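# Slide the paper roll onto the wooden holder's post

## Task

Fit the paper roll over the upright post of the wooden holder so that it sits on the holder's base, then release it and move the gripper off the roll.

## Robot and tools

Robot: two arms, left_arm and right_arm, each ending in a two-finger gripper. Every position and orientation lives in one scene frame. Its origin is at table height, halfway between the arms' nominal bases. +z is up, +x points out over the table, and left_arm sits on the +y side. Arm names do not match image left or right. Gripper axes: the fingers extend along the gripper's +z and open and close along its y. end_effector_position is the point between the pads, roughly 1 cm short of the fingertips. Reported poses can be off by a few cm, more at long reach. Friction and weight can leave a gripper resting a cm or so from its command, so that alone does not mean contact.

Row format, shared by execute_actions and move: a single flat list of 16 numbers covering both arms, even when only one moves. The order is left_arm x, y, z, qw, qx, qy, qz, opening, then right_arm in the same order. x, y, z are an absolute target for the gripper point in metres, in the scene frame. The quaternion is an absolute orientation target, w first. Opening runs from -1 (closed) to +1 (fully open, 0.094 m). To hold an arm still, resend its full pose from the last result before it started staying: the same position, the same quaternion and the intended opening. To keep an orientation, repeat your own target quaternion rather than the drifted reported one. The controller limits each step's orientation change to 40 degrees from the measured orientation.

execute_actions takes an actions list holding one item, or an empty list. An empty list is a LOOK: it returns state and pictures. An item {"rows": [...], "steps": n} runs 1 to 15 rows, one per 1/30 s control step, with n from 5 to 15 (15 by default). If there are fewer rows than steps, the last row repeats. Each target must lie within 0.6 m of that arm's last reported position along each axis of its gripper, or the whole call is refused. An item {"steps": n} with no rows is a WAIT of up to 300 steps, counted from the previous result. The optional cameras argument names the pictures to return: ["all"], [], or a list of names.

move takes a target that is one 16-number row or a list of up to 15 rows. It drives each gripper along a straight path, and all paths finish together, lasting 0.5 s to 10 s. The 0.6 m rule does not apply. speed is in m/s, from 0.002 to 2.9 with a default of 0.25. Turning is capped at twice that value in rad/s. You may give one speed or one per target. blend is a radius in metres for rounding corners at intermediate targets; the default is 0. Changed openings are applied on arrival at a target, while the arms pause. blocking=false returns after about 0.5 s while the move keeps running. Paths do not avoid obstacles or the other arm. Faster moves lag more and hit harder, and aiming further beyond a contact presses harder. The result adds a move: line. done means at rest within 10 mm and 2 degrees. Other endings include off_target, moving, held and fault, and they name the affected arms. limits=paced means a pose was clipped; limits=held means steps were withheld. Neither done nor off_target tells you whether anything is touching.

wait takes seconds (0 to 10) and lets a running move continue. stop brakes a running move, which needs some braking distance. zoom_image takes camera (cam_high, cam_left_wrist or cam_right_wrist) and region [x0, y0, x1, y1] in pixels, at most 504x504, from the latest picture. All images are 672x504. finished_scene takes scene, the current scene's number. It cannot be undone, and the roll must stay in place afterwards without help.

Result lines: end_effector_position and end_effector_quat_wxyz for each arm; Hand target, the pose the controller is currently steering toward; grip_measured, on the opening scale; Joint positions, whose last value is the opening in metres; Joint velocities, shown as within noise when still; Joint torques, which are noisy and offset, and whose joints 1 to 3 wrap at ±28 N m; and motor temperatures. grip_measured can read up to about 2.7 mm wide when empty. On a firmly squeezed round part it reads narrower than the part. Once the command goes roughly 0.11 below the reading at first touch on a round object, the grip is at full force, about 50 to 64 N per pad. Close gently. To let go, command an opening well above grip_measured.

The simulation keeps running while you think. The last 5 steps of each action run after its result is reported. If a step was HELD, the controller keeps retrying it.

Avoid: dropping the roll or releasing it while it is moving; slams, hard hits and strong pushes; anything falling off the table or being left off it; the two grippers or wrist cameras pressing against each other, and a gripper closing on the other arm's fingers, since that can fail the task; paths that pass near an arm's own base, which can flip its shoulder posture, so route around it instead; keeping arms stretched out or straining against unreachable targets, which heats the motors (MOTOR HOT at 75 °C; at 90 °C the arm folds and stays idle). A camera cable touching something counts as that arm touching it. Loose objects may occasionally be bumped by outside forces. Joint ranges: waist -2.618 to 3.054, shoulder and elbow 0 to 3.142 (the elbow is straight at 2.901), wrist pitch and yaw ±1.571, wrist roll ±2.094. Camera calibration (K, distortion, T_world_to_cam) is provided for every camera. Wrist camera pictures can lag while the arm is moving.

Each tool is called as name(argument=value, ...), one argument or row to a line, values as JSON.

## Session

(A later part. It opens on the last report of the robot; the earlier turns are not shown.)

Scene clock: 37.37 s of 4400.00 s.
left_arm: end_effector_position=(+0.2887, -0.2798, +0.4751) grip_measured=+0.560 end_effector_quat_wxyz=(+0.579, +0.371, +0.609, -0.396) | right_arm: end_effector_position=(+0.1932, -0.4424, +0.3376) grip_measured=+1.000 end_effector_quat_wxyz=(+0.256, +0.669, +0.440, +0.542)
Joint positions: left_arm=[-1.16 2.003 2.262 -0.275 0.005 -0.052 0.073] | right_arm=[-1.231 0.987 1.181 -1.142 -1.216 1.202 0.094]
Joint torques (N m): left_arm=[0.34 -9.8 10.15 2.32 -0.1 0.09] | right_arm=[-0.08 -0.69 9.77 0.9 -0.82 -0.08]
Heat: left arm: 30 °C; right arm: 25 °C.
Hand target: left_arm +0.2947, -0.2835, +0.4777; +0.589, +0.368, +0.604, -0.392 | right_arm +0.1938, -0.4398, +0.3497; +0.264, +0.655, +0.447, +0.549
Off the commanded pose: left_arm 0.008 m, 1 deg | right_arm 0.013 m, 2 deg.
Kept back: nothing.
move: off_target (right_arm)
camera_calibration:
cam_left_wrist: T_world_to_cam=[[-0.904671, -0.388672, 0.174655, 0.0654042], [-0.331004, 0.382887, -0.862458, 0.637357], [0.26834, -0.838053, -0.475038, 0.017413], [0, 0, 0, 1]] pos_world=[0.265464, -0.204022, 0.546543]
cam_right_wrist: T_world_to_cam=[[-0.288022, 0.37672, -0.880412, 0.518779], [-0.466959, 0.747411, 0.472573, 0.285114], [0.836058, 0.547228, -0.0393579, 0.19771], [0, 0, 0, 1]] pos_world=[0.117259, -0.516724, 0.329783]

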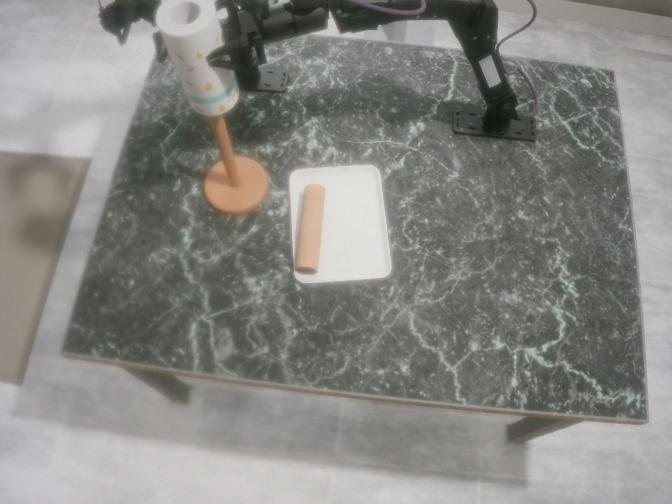

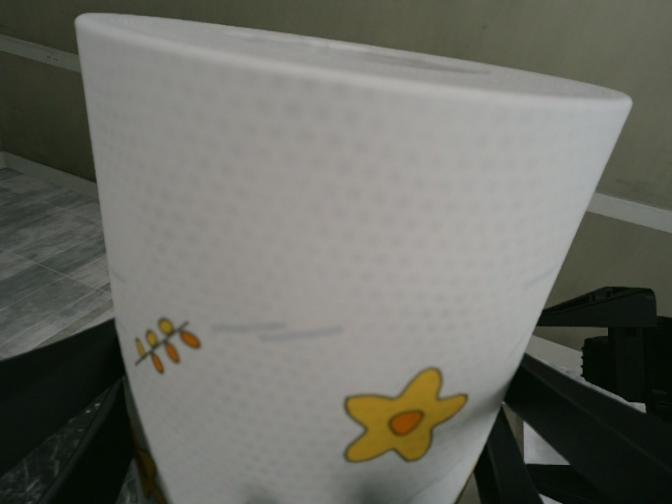

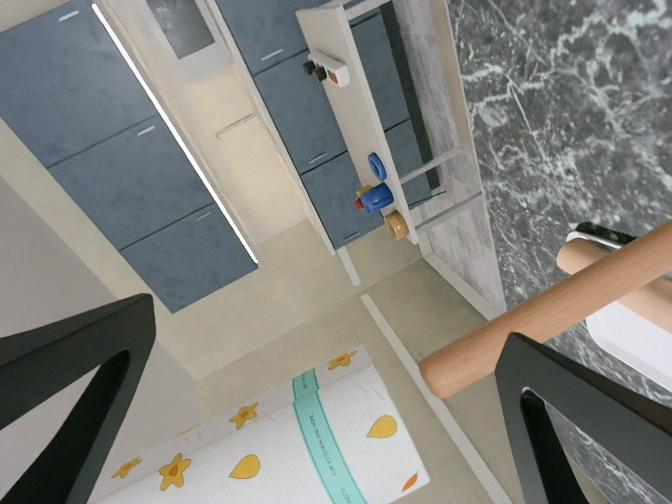

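move(
  target=[0.2899, -0.2883, 0.476, 0.60426, 0.36758, 0.58795, -0.39252, 0.53, 0.194, -0.44, 0.35, 0.2634, 0.6553, 0.4479, 0.5488, 1.0],
  speed=0.08,
)

zoom_image(
  camera="cam_high",
  region=[145, 0, 265, 130],
)

zoom_image(
  camera="cam_right_wrist",
  region=[280, 330, 480, 504],
)

zoom_image(
  camera="cam_right_wrist",
  region=[80, 330, 380, 504],
)

Scene clock: 50.20 s of 4400.00 s.
left_arm: end_effector_position=(+0.2895, -0.2826, +0.4816) grip_measured=+0.560 end_effector_quat_wxyz=(+0.600, +0.366, +0.591, -0.396) | right_arm: end_effector_position=(+0.1932, -0.4424, +0.3376) grip_measured=+1.000 end_effector_quat_wxyz=(+0.256, +0.669, +0.440, +0.542)
Joint positions: left_arm=[-1.165 2.003 2.236 -0.201 -0.009 -0.029 0.073] | right_arm=[-1.231 0.987 1.181 -1.142 -1.216 1.202 0.094]
Joint torques (N m): left_arm=[-0.62 -11.29 5.86 2.51 -0.11 0.12] | right_arm=[-0.02 -0.76 9.66 0.91 -0.82 -0.08]
Heat: left arm: 32 °C; right arm: 25 °C.
Hand target: left_arm +0.2898, -0.2881, +0.4760; +0.604, +0.368, +0.588, -0.392 | right_arm +0.1938, -0.4398, +0.3496; +0.264, +0.655, +0.447, +0.549
Off the commanded pose: left_arm 0.008 m, 1 deg | right_arm 0.013 m, 2 deg.
Kept back: nothing.
move: off_target (right_arm)
camera_calibration:
cam_left_wrist: T_world_to_cam=[[-0.907597, -0.391805, 0.150851, 0.0753606], [-0.298467, 0.349432, -0.888153, 0.63787], [0.295271, -0.851109, -0.434084, -0.0133043], [0, 0, 0, 1]] pos_world=[0.262708, -0.204689, 0.549383]
cam_right_wrist: T_world_to_cam=[[-0.288128, 0.37706, -0.880232, 0.518782], [-0.466882, 0.747242, 0.472917, 0.284876], [0.836064, 0.547225, -0.0392589, 0.197616], [0, 0, 0, 1]] pos_world=[0.117259, -0.516624, 0.329684]

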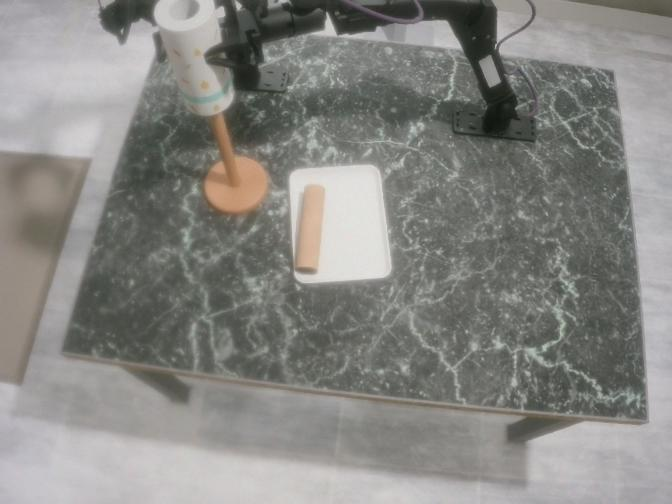

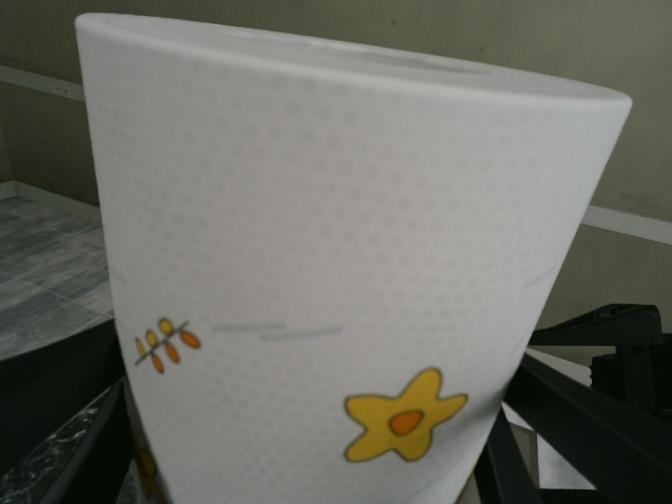

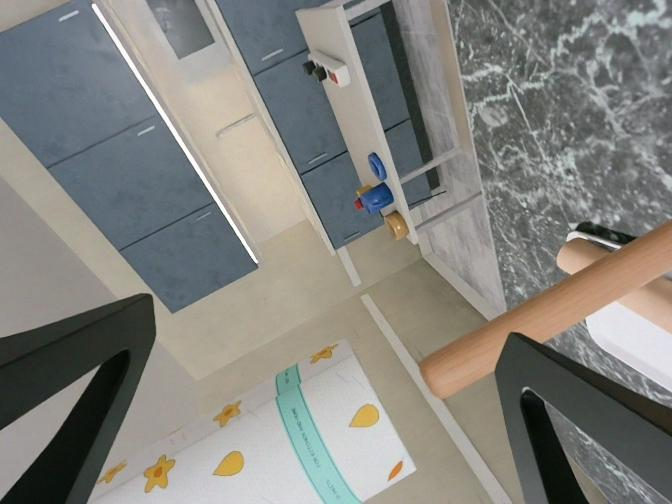

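Scaled by 3.877 from the camera's 672x504 image, which has a finer 960x720 frame.

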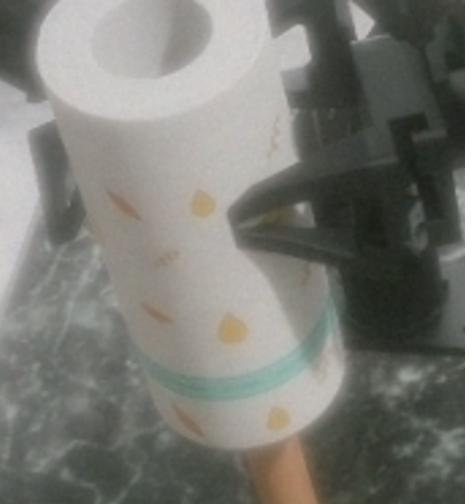

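Scaled by 2.520 from the camera's 672x504 image, which has a finer 960x720 frame.

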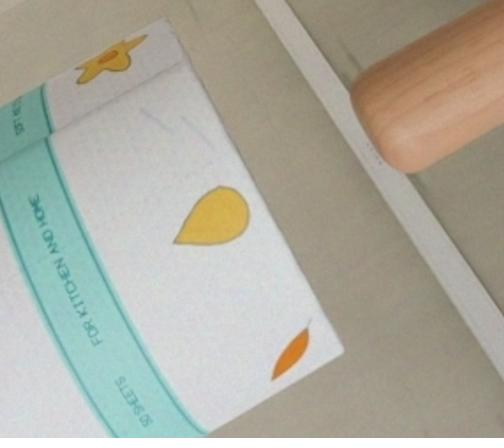

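Scaled by 1.680 from the camera's 672x504 image, which has a finer 960x720 frame.

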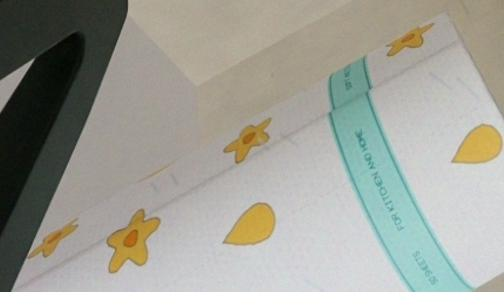

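move(
  target=[0.2835, -0.2892, 0.457, 0.60426, 0.36758, 0.58795, -0.39252, 0.53, 0.194, -0.44, 0.35, 0.2634, 0.6553, 0.4479, 0.5488, 1.0],
  speed=0.08,
)

zoom_image(
  camera="cam_high",
  region=[145, 0, 265, 130],
)

zoom_image(
  camera="cam_right_wrist",
  region=[280, 330, 480, 504],
)

zoom_image(
  camera="cam_right_wrist",
  region=[80, 330, 380, 504],
)

Scene clock: 55.27 s of 4400.00 s.
left_arm: end_effector_position=(+0.2899, -0.2991, +0.4322) grip_measured=+0.560 end_effector_quat_wxyz=(+0.585, +0.376, +0.607, -0.385) | right_arm: end_effector_position=(+0.1932, -0.4424, +0.3376) grip_measured=+1.000 end_effector_quat_wxyz=(+0.256, +0.669, +0.440, +0.542)
Joint positions: left_arm=[-1.179 2.003 2.08 -0.097 -0.024 -0.028 0.073] | right_arm=[-1.231 0.987 1.181 -1.142 -1.216 1.202 0.094]
Joint torques (N m): left_arm=[-0.62 -15.45 6.46 2.55 -0.06 0.1] | right_arm=[-0.09 -0.76 9.73 0.92 -0.83 -0.09]
Heat: left arm: 32 °C; right arm: 25 °C.
Hand target: left_arm +0.2834, -0.2892, +0.4569; +0.604, +0.368, +0.588, -0.393 | right_arm +0.1938, -0.4398, +0.3496; +0.264, +0.655, +0.447, +0.549
Off the commanded pose: left_arm 0.027 m, 3 deg | right_arm 0.013 m, 2 deg.
Kept back: nothing.
move: off_target (left_arm, right_arm)
camera_calibration:
cam_left_wrist: T_world_to_cam=[[-0.90459, -0.398705, 0.150833, 0.0737066], [-0.316605, 0.391457, -0.864015, 0.607344], [0.285443, -0.829334, -0.480341, -0.019499], [0, 0, 0, 1]] pos_world=[0.264528, -0.224533, 0.504271]
cam_right_wrist: T_world_to_cam=[[-0.288128, 0.37706, -0.880232, 0.518782], [-0.466882, 0.747242, 0.472917, 0.284876], [0.836064, 0.547225, -0.0392589, 0.197616], [0, 0, 0, 1]] pos_world=[0.117259, -0.516624, 0.329684]

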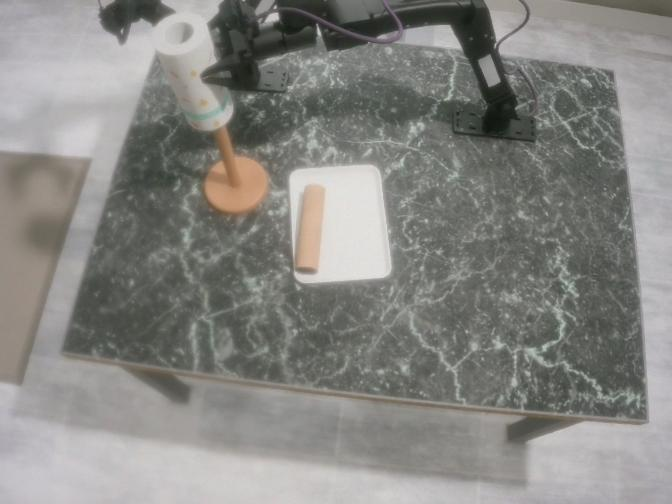

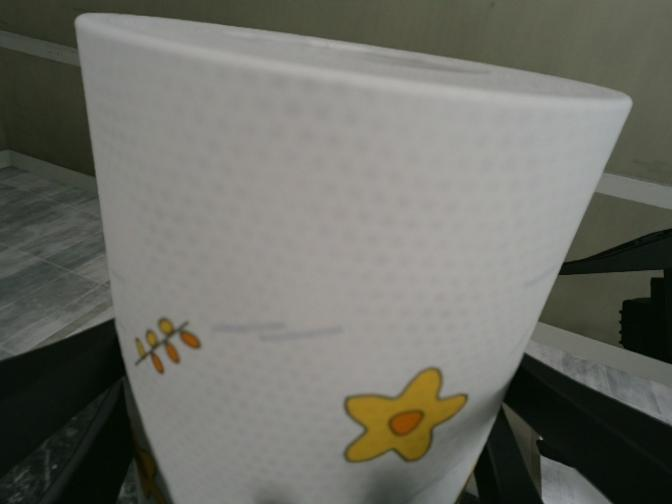

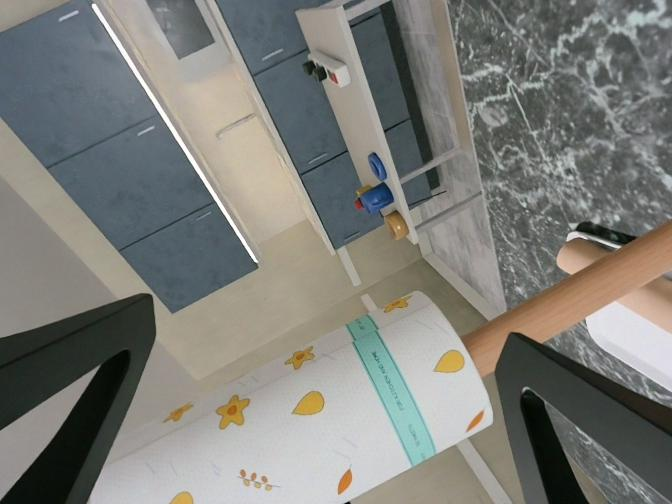

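Scaled by 3.877 from the camera's 672x504 image, which has a finer 960x720 frame.

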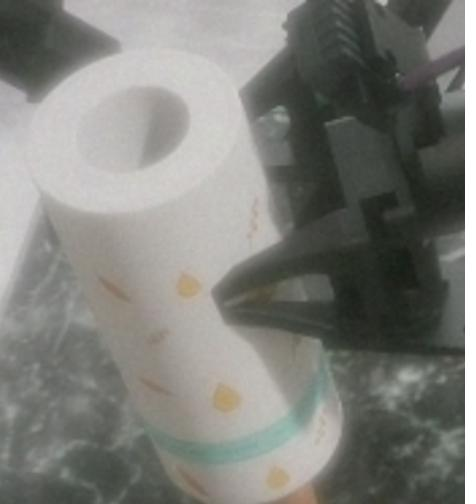

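Scaled by 2.520 from the camera's 672x504 image, which has a finer 960x720 frame.

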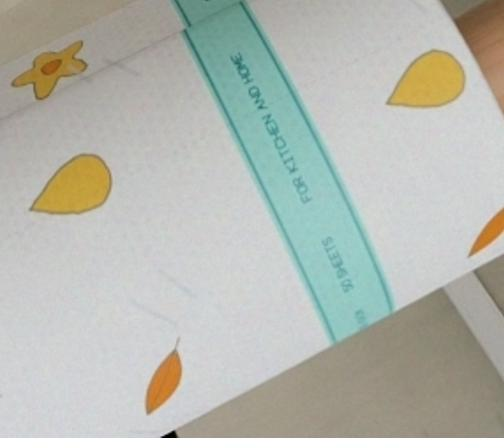

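Scaled by 1.680 from the camera's 672x504 image, which has a finer 960x720 frame.

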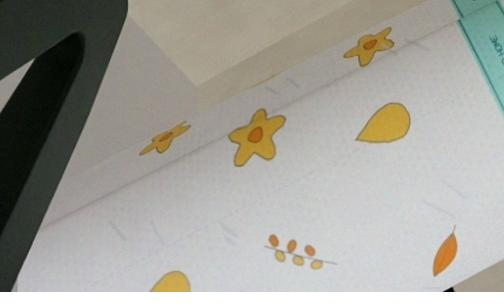

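zoom_image(
  camera="cam_high",
  region=[170, 80, 270, 200],
)

zoom_image(
  camera="cam_right_wrist",
  region=[380, 260, 560, 440],
)

Scaled by 4.200 from the camera's 672x504 image, which has a finer 960x720 frame.

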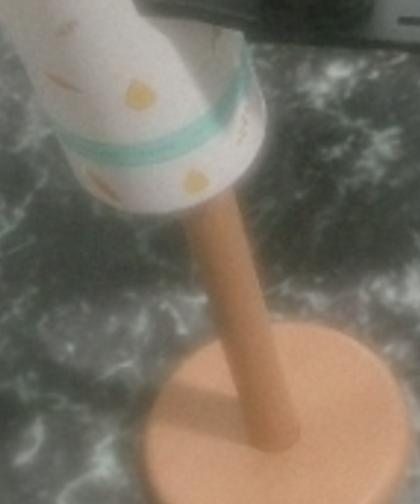

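Scaled by 2.800 from the camera's 672x504 image, which has a finer 960x720 frame.

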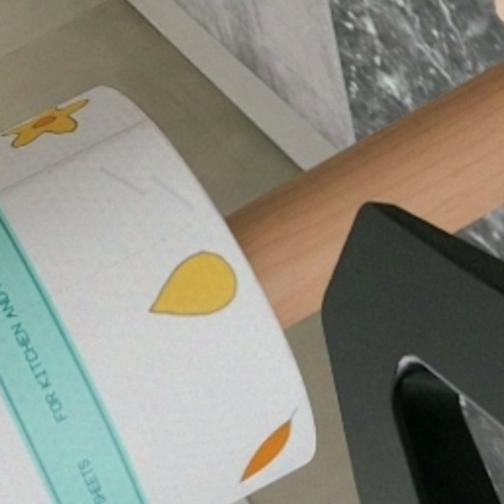

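move(
  target=[0.2804, -0.2673, 0.461, 0.61722, 0.35886, 0.57403, -0.40095, 0.53, 0.194, -0.44, 0.35, 0.2634, 0.6553, 0.4479, 0.5488, 1.0],
  speed=0.06,
)

zoom_image(
  camera="cam_high",
  region=[170, 80, 270, 200],
)

zoom_image(
  camera="cam_right_wrist",
  region=[380, 260, 560, 440],
)

Scene clock: 60.37 s of 4400.00 s.
left_arm: end_effector_position=(+0.2834, -0.2848, +0.4310) grip_measured=+0.560 end_effector_quat_wxyz=(+0.595, +0.370, +0.595, -0.393) | right_arm: end_effector_position=(+0.1932, -0.4424, +0.3376) grip_measured=+1.000 end_effector_quat_wxyz=(+0.256, +0.669, +0.440, +0.542)
Joint positions: left_arm=[-1.179 1.916 1.914 0.019 -0.022 -0.027 0.073] | right_arm=[-1.231 0.987 1.181 -1.142 -1.216 1.202 0.094]
Joint torques (N m): left_arm=[0.7 -15.91 6.39 2.47 0 0.1] | right_arm=[-0.06 -0.7 9.78 0.91 -0.84 -0.08]
Heat: left arm: 33 °C; right arm: 25 °C.
Hand target: left_arm +0.2803, -0.2679, +0.4607; +0.617, +0.359, +0.574, -0.401 | right_arm +0.1938, -0.4398, +0.3496; +0.264, +0.655, +0.447, +0.549
Off the commanded pose: left_arm 0.035 m, 4 deg | right_arm 0.013 m, 2 deg.
Kept back: nothing.
move: off_target (left_arm, right_arm)
camera_calibration:
cam_left_wrist: T_world_to_cam=[[-0.907577, -0.392271, 0.149755, 0.0768685], [-0.302241, 0.362748, -0.881513, 0.593825], [0.291469, -0.845303, -0.447782, -0.0266726], [0, 0, 0, 1]] pos_world=[0.257016, -0.207802, 0.500009]
cam_right_wrist: T_world_to_cam=[[-0.288128, 0.37706, -0.880232, 0.518782], [-0.466882, 0.747242, 0.472917, 0.284876], [0.836064, 0.547225, -0.0392589, 0.197616], [0, 0, 0, 1]] pos_world=[0.117259, -0.516624, 0.329684]

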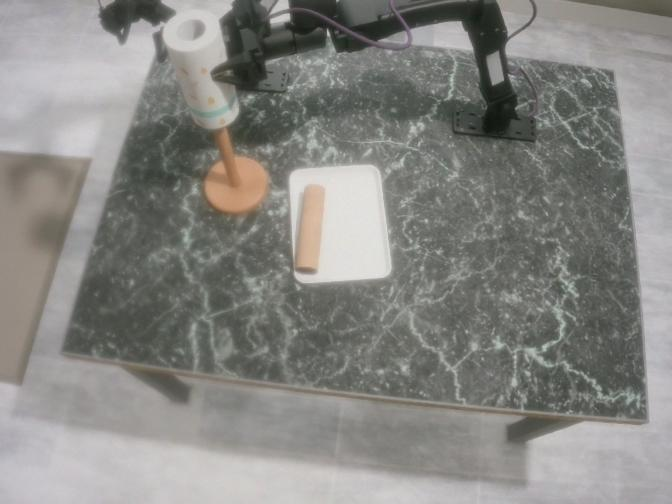

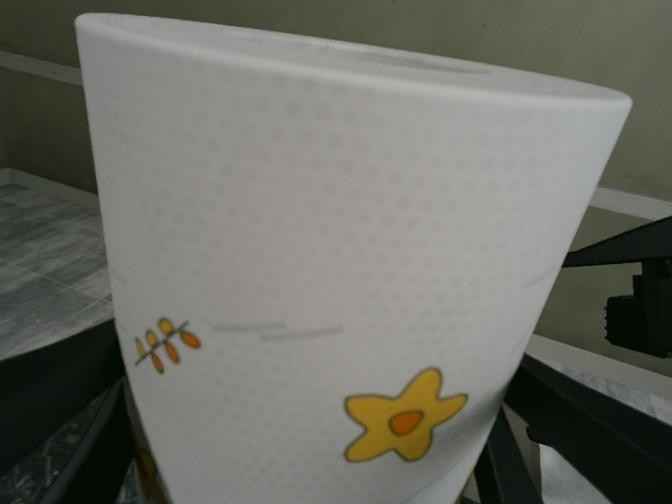

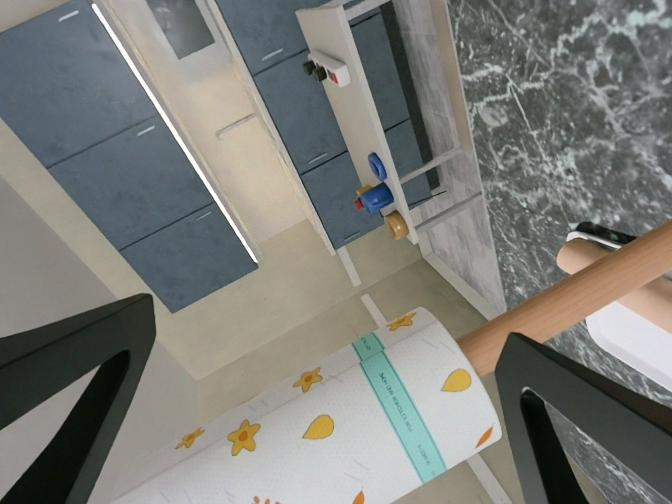

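Scaled by 4.200 from the camera's 672x504 image, which has a finer 960x720 frame.

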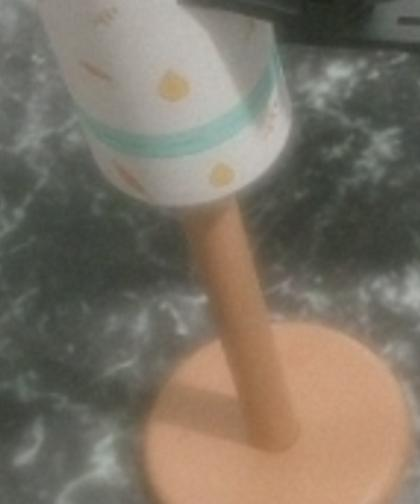

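Scaled by 2.800 from the camera's 672x504 image, which has a finer 960x720 frame.

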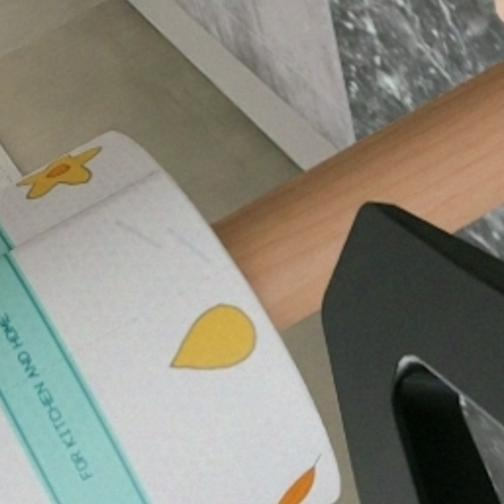

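move(
  target=[0.283, -0.2715, 0.37, 0.61722, 0.35886, 0.57403, -0.40095, 0.53, 0.194, -0.44, 0.35, 0.2634, 0.6553, 0.4479, 0.5488, 1.0],
  speed=0.08,
)

zoom_image(
  camera="cam_high",
  region=[150, 30, 270, 220],
)

zoom_image(
  camera="cam_right_wrist",
  region=[420, 160, 672, 412],
)

Scene clock: 68.77 s of 4400.00 s.
left_arm: end_effector_position=(+0.2853, -0.2856, +0.3386) grip_measured=+0.560 end_effector_quat_wxyz=(+0.595, +0.370, +0.597, -0.392) | right_arm: end_effector_position=(+0.1932, -0.4424, +0.3376) grip_measured=+1.000 end_effector_quat_wxyz=(+0.256, +0.669, +0.440, +0.542)
Joint positions: left_arm=[-1.176 1.902 1.53 0.386 -0.02 -0.027 0.073] | right_arm=[-1.231 0.987 1.181 -1.142 -1.216 1.202 0.094]
Joint torques (N m): left_arm=[0.58 -15.88 6.53 2.5 0.03 0.11] | right_arm=[-0.03 -0.77 9.69 0.9 -0.83 -0.07]
Motor temperatures (°C): left_arm=[23 30 22 33 22 21 25] | right_arm=[23 23 24 25 23 23 24]
Heat: left arm: 33 °C; right arm: 25 °C.
Hand target: left_arm +0.2831, -0.2723, +0.3696; +0.617, +0.359, +0.574, -0.401 | right_arm +0.1938, -0.4398, +0.3497; +0.264, +0.655, +0.447, +0.549
Off the commanded pose: left_arm 0.034 m, 4 deg | right_arm 0.013 m, 2 deg.
Kept back: nothing.
move: off_target (left_arm, right_arm)
camera_calibration:
cam_left_wrist: T_world_to_cam=[[-0.907088, -0.3934, 0.149762, 0.091662], [-0.303719, 0.365323, -0.87994, 0.514015], [0.291456, -0.843668, -0.450863, -0.0677791], [0, 0, 0, 1]] pos_world=[0.259016, -0.208905, 0.408015]
cam_right_wrist: T_world_to_cam=[[-0.288128, 0.37706, -0.880232, 0.518782], [-0.466882, 0.747242, 0.472917, 0.284876], [0.836064, 0.547225, -0.0392589, 0.197616], [0, 0, 0, 1]] pos_world=[0.117259, -0.516624, 0.329684]

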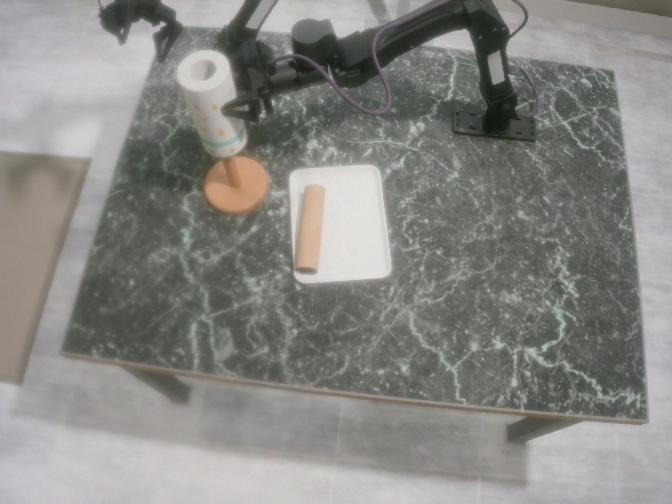

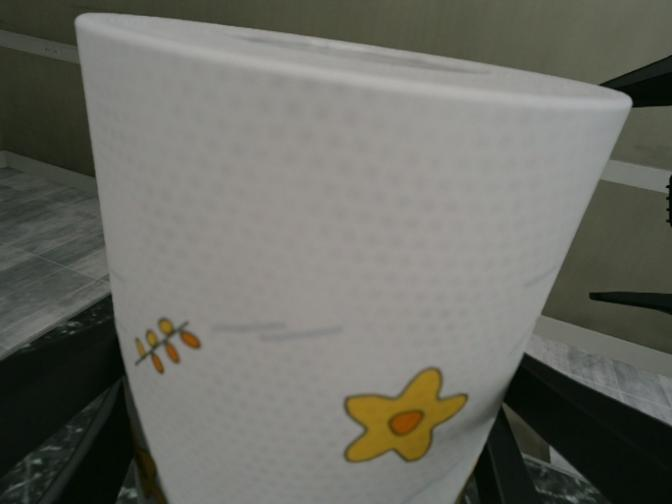

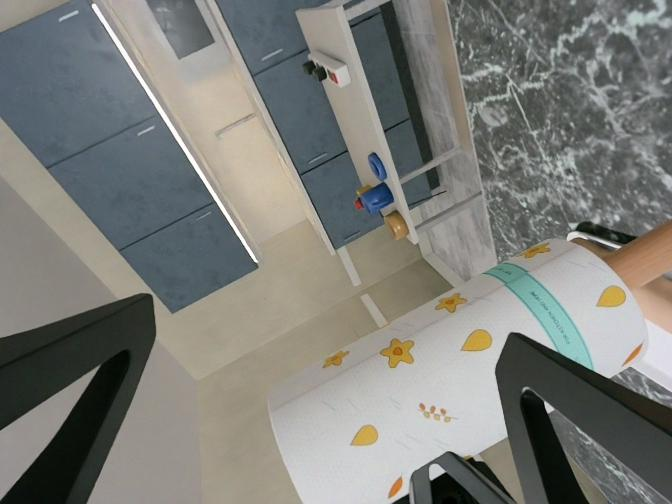

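Scaled by 2.653 from the camera's 672x504 image, which has a finer 960x720 frame.

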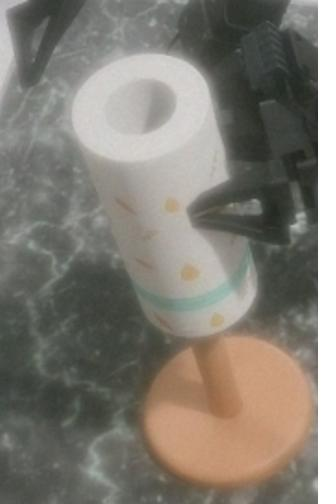

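Scaled by 2.000 from the camera's 672x504 image, which has a finer 960x720 frame.

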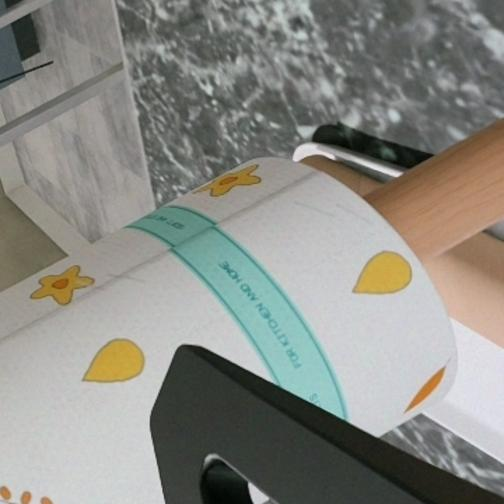

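move(
  target=[0.2894, -0.2828, 0.241, 0.59728, 0.37206, 0.59521, -0.38804, 0.53, 0.194, -0.44, 0.35, 0.2634, 0.6553, 0.4479, 0.5488, 1.0],
  speed=0.1,
)

zoom_image(
  camera="cam_high",
  region=[160, 60, 280, 220],
)

Scene clock: 72.80 s of 4400.00 s.
left_arm: end_effector_position=(+0.2854, -0.2825, +0.2548) grip_measured=+0.560 end_effector_quat_wxyz=(+0.597, +0.369, +0.594, -0.394) | right_arm: end_effector_position=(+0.1932, -0.4423, +0.3376) grip_measured=+1.000 end_effector_quat_wxyz=(+0.256, +0.669, +0.440, +0.542)
Joint positions: left_arm=[-1.172 1.986 1.291 0.718 -0.015 -0.027 0.073] | right_arm=[-1.231 0.987 1.181 -1.143 -1.216 1.202 0.094]
Joint torques (N m): left_arm=[0.47 -10.1 6.16 2.49 0.02 0.07] | right_arm=[-0.09 -0.7 9.68 0.91 -0.83 -0.09]
Heat: left arm: 34 °C; right arm: 25 °C.
Hand target: left_arm +0.2893, -0.2825, +0.2410; +0.597, +0.372, +0.596, -0.388 | right_arm +0.1938, -0.4398, +0.3496; +0.264, +0.655, +0.447, +0.549
Off the commanded pose: left_arm 0.014 m, 1 deg | right_arm 0.013 m, 2 deg.
Kept back: nothing.
move: off_target (left_arm, right_arm)
camera_calibration:
cam_left_wrist: T_world_to_cam=[[-0.908074, -0.391195, 0.149558, 0.10659], [-0.30008, 0.358635, -0.883931, 0.437232], [0.292152, -0.847554, -0.443057, -0.106174], [0, 0, 0, 1]] pos_world=[0.259015, -0.205098, 0.323501]
cam_right_wrist: T_world_to_cam=[[-0.288276, 0.377004, -0.880207, 0.518763], [-0.466932, 0.747187, 0.472954, 0.284842], [0.835985, 0.547338, -0.0393603, 0.197718], [0, 0, 0, 1]] pos_world=[0.117259, -0.516624, 0.329684]

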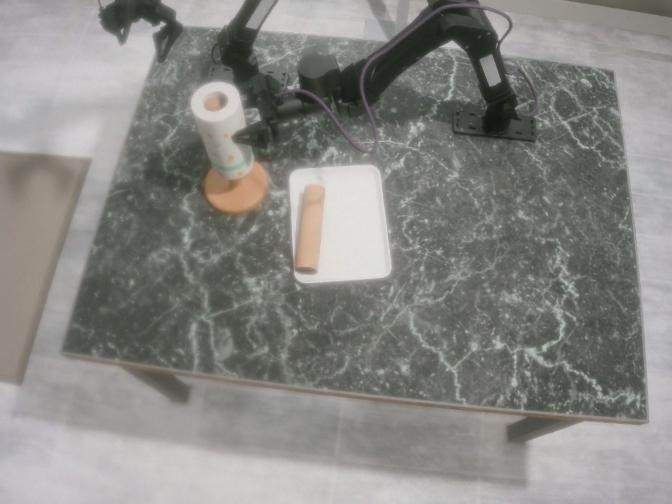

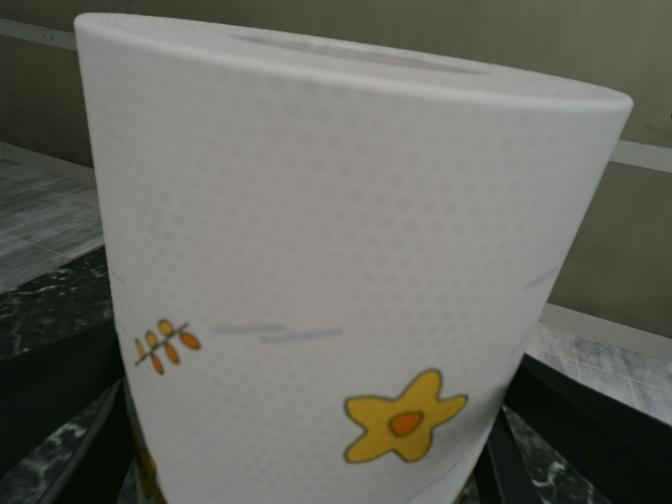

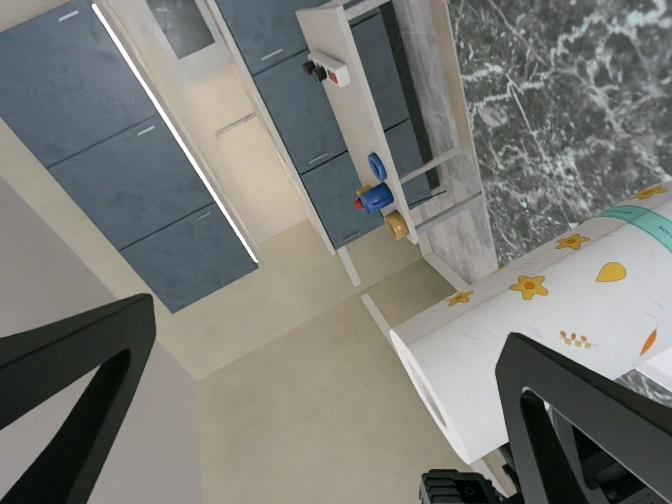

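Scaled by 3.150 from the camera's 672x504 image, which has a finer 960x720 frame.

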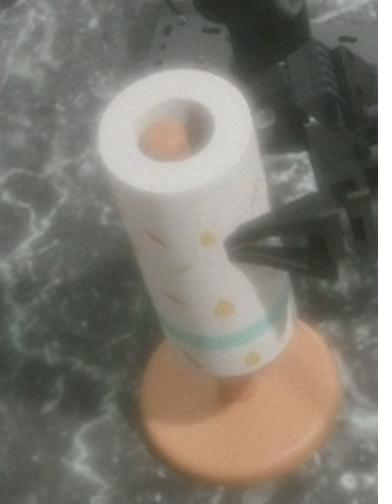

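zoom_image(
  camera="cam_high",
  region=[185, 75, 255, 145],
)

zoom_image(
  camera="cam_high",
  region=[195, 140, 275, 220],
)

zoom_image(
  camera="cam_right_wrist",
  region=[370, 160, 672, 462],
)

Scaled by 7.200 from the camera's 672x504 image, which has a finer 960x720 frame.

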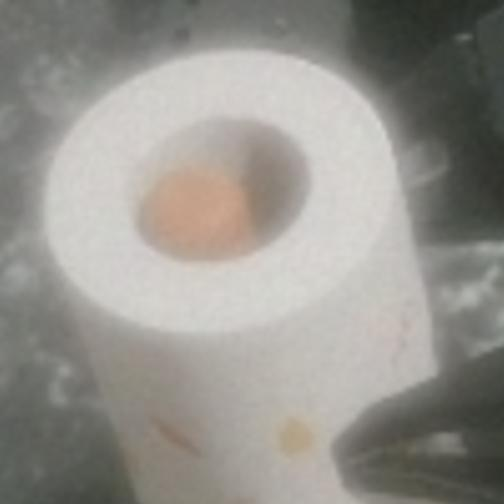

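Scaled by 6.300 from the camera's 672x504 image, which has a finer 960x720 frame.

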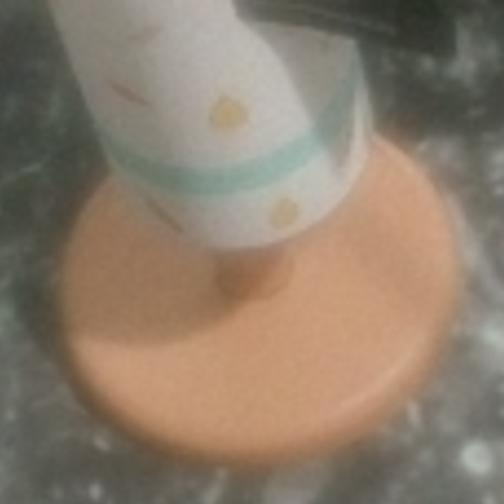

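Scaled by 1.669 from the camera's 672x504 image, which has a finer 960x720 frame.

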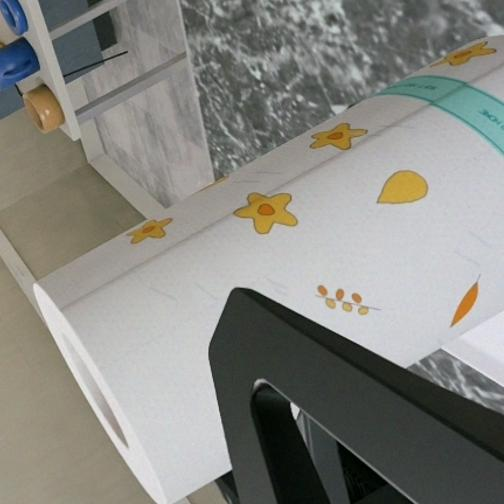

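move(
  target=[0.2797, -0.2916, 0.181, 0.59728, 0.37206, 0.59521, -0.38804, 0.53, 0.194, -0.44, 0.35, 0.2634, 0.6553, 0.4479, 0.5488, 1.0],
  speed=0.1,
)

zoom_image(
  camera="cam_high",
  region=[190, 85, 270, 165],
)

zoom_image(
  camera="cam_high",
  region=[195, 140, 275, 220],
)

Scene clock: 78.00 s of 4400.00 s.
left_arm: end_effector_position=(+0.2813, -0.2907, +0.1963) grip_measured=+0.560 end_effector_quat_wxyz=(+0.598, +0.368, +0.593, -0.394) | right_arm: end_effector_position=(+0.1932, -0.4423, +0.3376) grip_measured=+1.000 end_effector_quat_wxyz=(+0.256, +0.669, +0.440, +0.542)
Joint positions: left_arm=[-1.19 2.124 1.231 0.919 -0.033 -0.027 0.073] | right_arm=[-1.231 0.987 1.181 -1.143 -1.216 1.202 0.094]
Joint torques (N m): left_arm=[-0.44 -10.47 5.68 2.48 -0.1 0.09] | right_arm=[-0.06 -0.79 9.72 0.92 -0.83 -0.09]
Heat: left arm: 34 °C; right arm: 25 °C.
Hand target: left_arm +0.2797, -0.2913, +0.1812; +0.597, +0.372, +0.595, -0.388 | right_arm +0.1938, -0.4398, +0.3496; +0.264, +0.655, +0.447, +0.549
Off the commanded pose: left_arm 0.015 m, 1 deg | right_arm 0.013 m, 2 deg.
Kept back: nothing.
move: off_target (left_arm, right_arm)
camera_calibration:
cam_left_wrist: T_world_to_cam=[[-0.907728, -0.391815, 0.150036, 0.107923], [-0.299949, 0.355994, -0.885042, 0.386599], [0.293361, -0.84838, -0.44067, -0.139035], [0, 0, 0, 1]] pos_world=[0.254712, -0.213295, 0.264696]
cam_right_wrist: T_world_to_cam=[[-0.288276, 0.377004, -0.880207, 0.518763], [-0.466932, 0.747187, 0.472954, 0.284842], [0.835985, 0.547338, -0.0393603, 0.197718], [0, 0, 0, 1]] pos_world=[0.117259, -0.516624, 0.329684]

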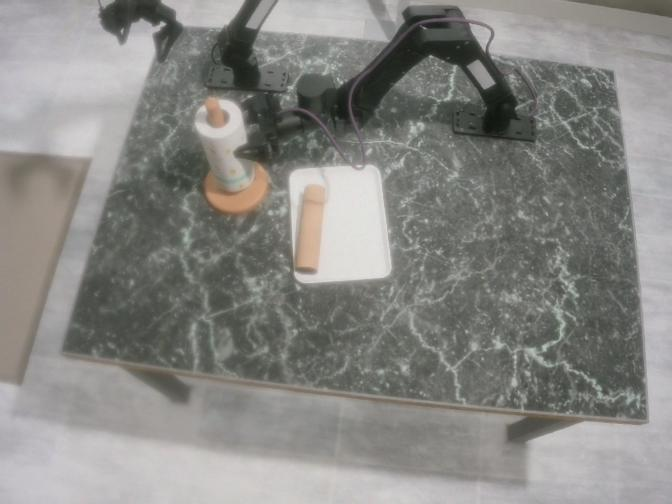

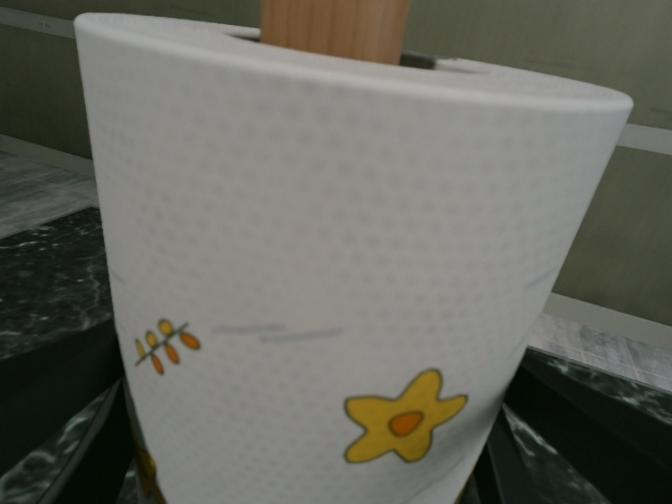

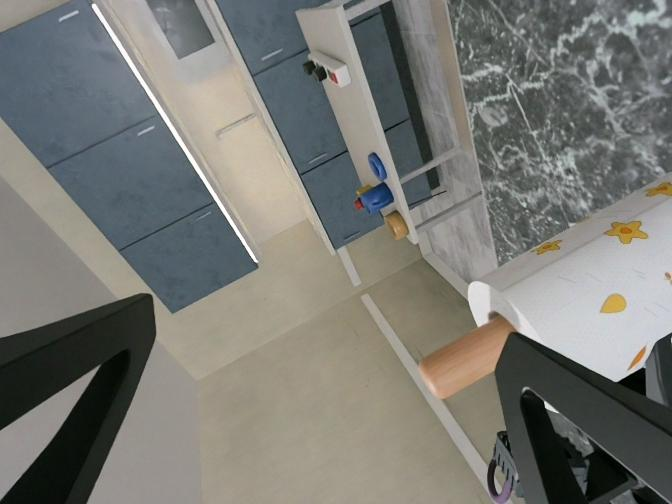

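Scaled by 6.300 from the camera's 672x504 image, which has a finer 960x720 frame.

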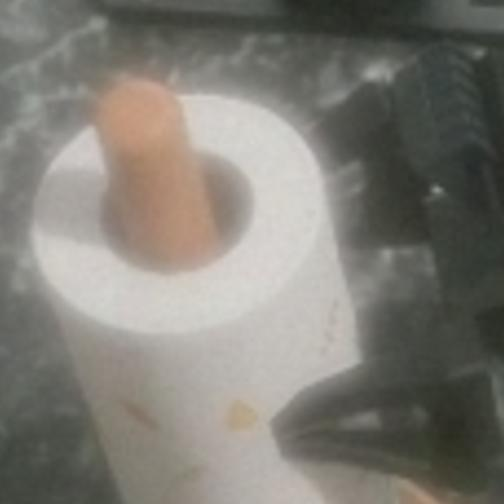

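Scaled by 6.300 from the camera's 672x504 image, which has a finer 960x720 frame.

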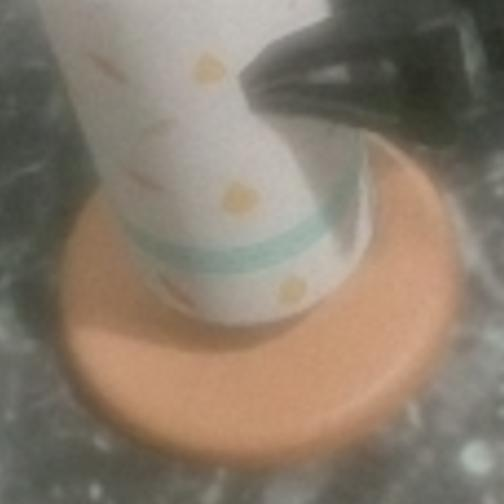

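move(
  target=[0.2815, -0.293, 0.157, 0.59728, 0.37206, 0.59521, -0.38804, 0.53, 0.194, -0.44, 0.35, 0.2634, 0.6553, 0.4479, 0.5488, 1.0],
  speed=0.08,
  cameras=["cam_high"],
)

zoom_image(
  camera="cam_high",
  region=[195, 140, 275, 220],
)

Scene clock: 79.70 s of 4400.00 s.
left_arm: end_effector_position=(+0.2825, -0.2933, +0.1738) grip_measured=+0.560 end_effector_quat_wxyz=(+0.599, +0.367, +0.593, -0.395) | right_arm: end_effector_position=(+0.1932, -0.4423, +0.3376) grip_measured=+1.000 end_effector_quat_wxyz=(+0.256, +0.669, +0.440, +0.542)
Joint positions: left_arm=[-1.19 2.189 1.224 0.993 -0.034 -0.027 0.073] | right_arm=[-1.231 0.987 1.181 -1.143 -1.216 1.202 0.094]
Joint torques (N m): left_arm=[-0.34 -10.48 5.42 2.46 -0.06 0.09] | right_arm=[-0.02 -0.72 9.73 0.9 -0.83 -0.06]
Heat: left arm: 34 °C; right arm: 25 °C.
Hand target: left_arm +0.2815, -0.2927, +0.1573; +0.597, +0.372, +0.596, -0.388 | right_arm +0.1938, -0.4398, +0.3496; +0.264, +0.655, +0.447, +0.549
Off the commanded pose: left_arm 0.017 m, 1 deg | right_arm 0.013 m, 2 deg.
Kept back: nothing.
move: off_target (left_arm, right_arm)
Images, in order (width x height): cam_high 672x504.

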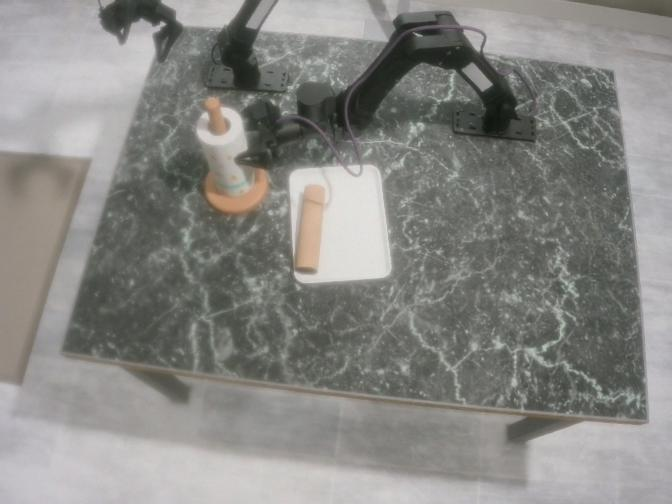

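Scaled by 6.300 from the camera's 672x504 image, which has a finer 960x720 frame.

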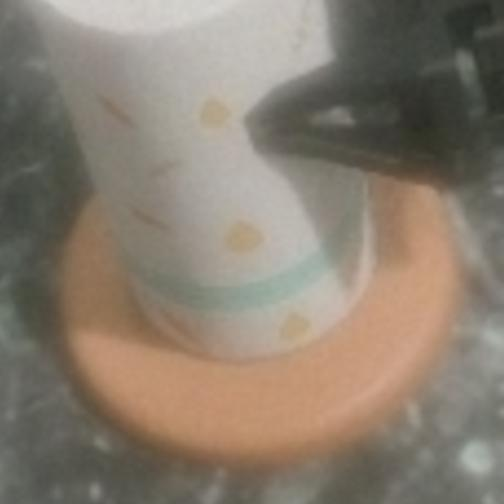

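move(
  target=[0.2815, -0.293, 0.147, 0.59728, 0.37206, 0.59521, -0.38804, 0.53, 0.194, -0.44, 0.35, 0.2634, 0.6553, 0.4479, 0.5488, 1.0],
  speed=0.05,
  cameras=["cam_high"],
)

zoom_image(
  camera="cam_high",
  region=[195, 140, 275, 220],
)

Scene clock: 80.70 s of 4400.00 s.
left_arm: end_effector_position=(+0.2828, -0.2940, +0.1699) grip_measured=+0.560 end_effector_quat_wxyz=(+0.602, +0.364, +0.589, -0.397) | right_arm: end_effector_position=(+0.1932, -0.4423, +0.3376) grip_measured=+1.000 end_effector_quat_wxyz=(+0.256, +0.669, +0.440, +0.542)
Joint positions: left_arm=[-1.19 2.209 1.224 1.026 -0.034 -0.027 0.073] | right_arm=[-1.231 0.987 1.181 -1.143 -1.216 1.202 0.094]
Joint torques (N m): left_arm=[-0.23 -10.25 4.89 2.48 -0.07 0.07] | right_arm=[0.01 -0.72 9.66 0.92 -0.83 -0.08]
Heat: left arm: 34 °C; right arm: 25 °C.
Hand target: left_arm +0.2815, -0.2925, +0.1472; +0.597, +0.372, +0.596, -0.388 | right_arm +0.1938, -0.4398, +0.3496; +0.264, +0.655, +0.447, +0.549
Off the commanded pose: left_arm 0.023 m, 2 deg | right_arm 0.013 m, 2 deg.
Kept back: nothing.
move: off_target (left_arm, right_arm)
Images, in order (width x height): cam_high 672x504.

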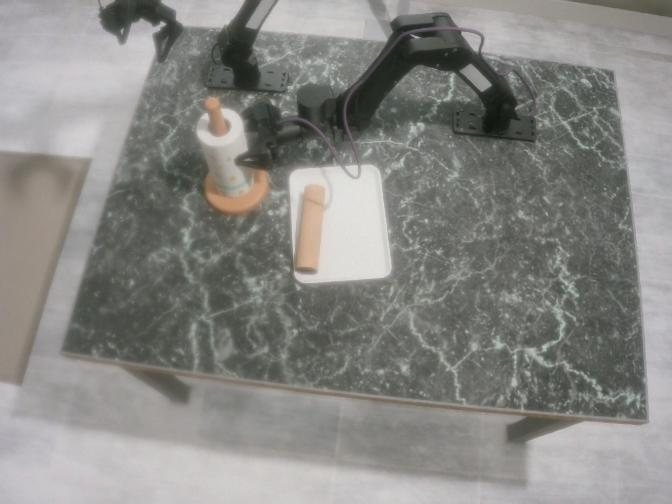

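Scaled by 6.300 from the camera's 672x504 image, which has a finer 960x720 frame.

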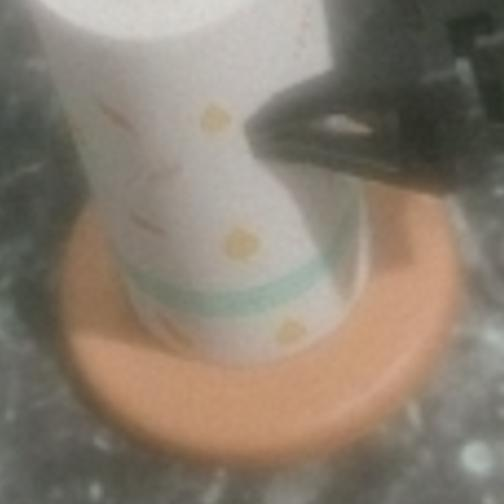

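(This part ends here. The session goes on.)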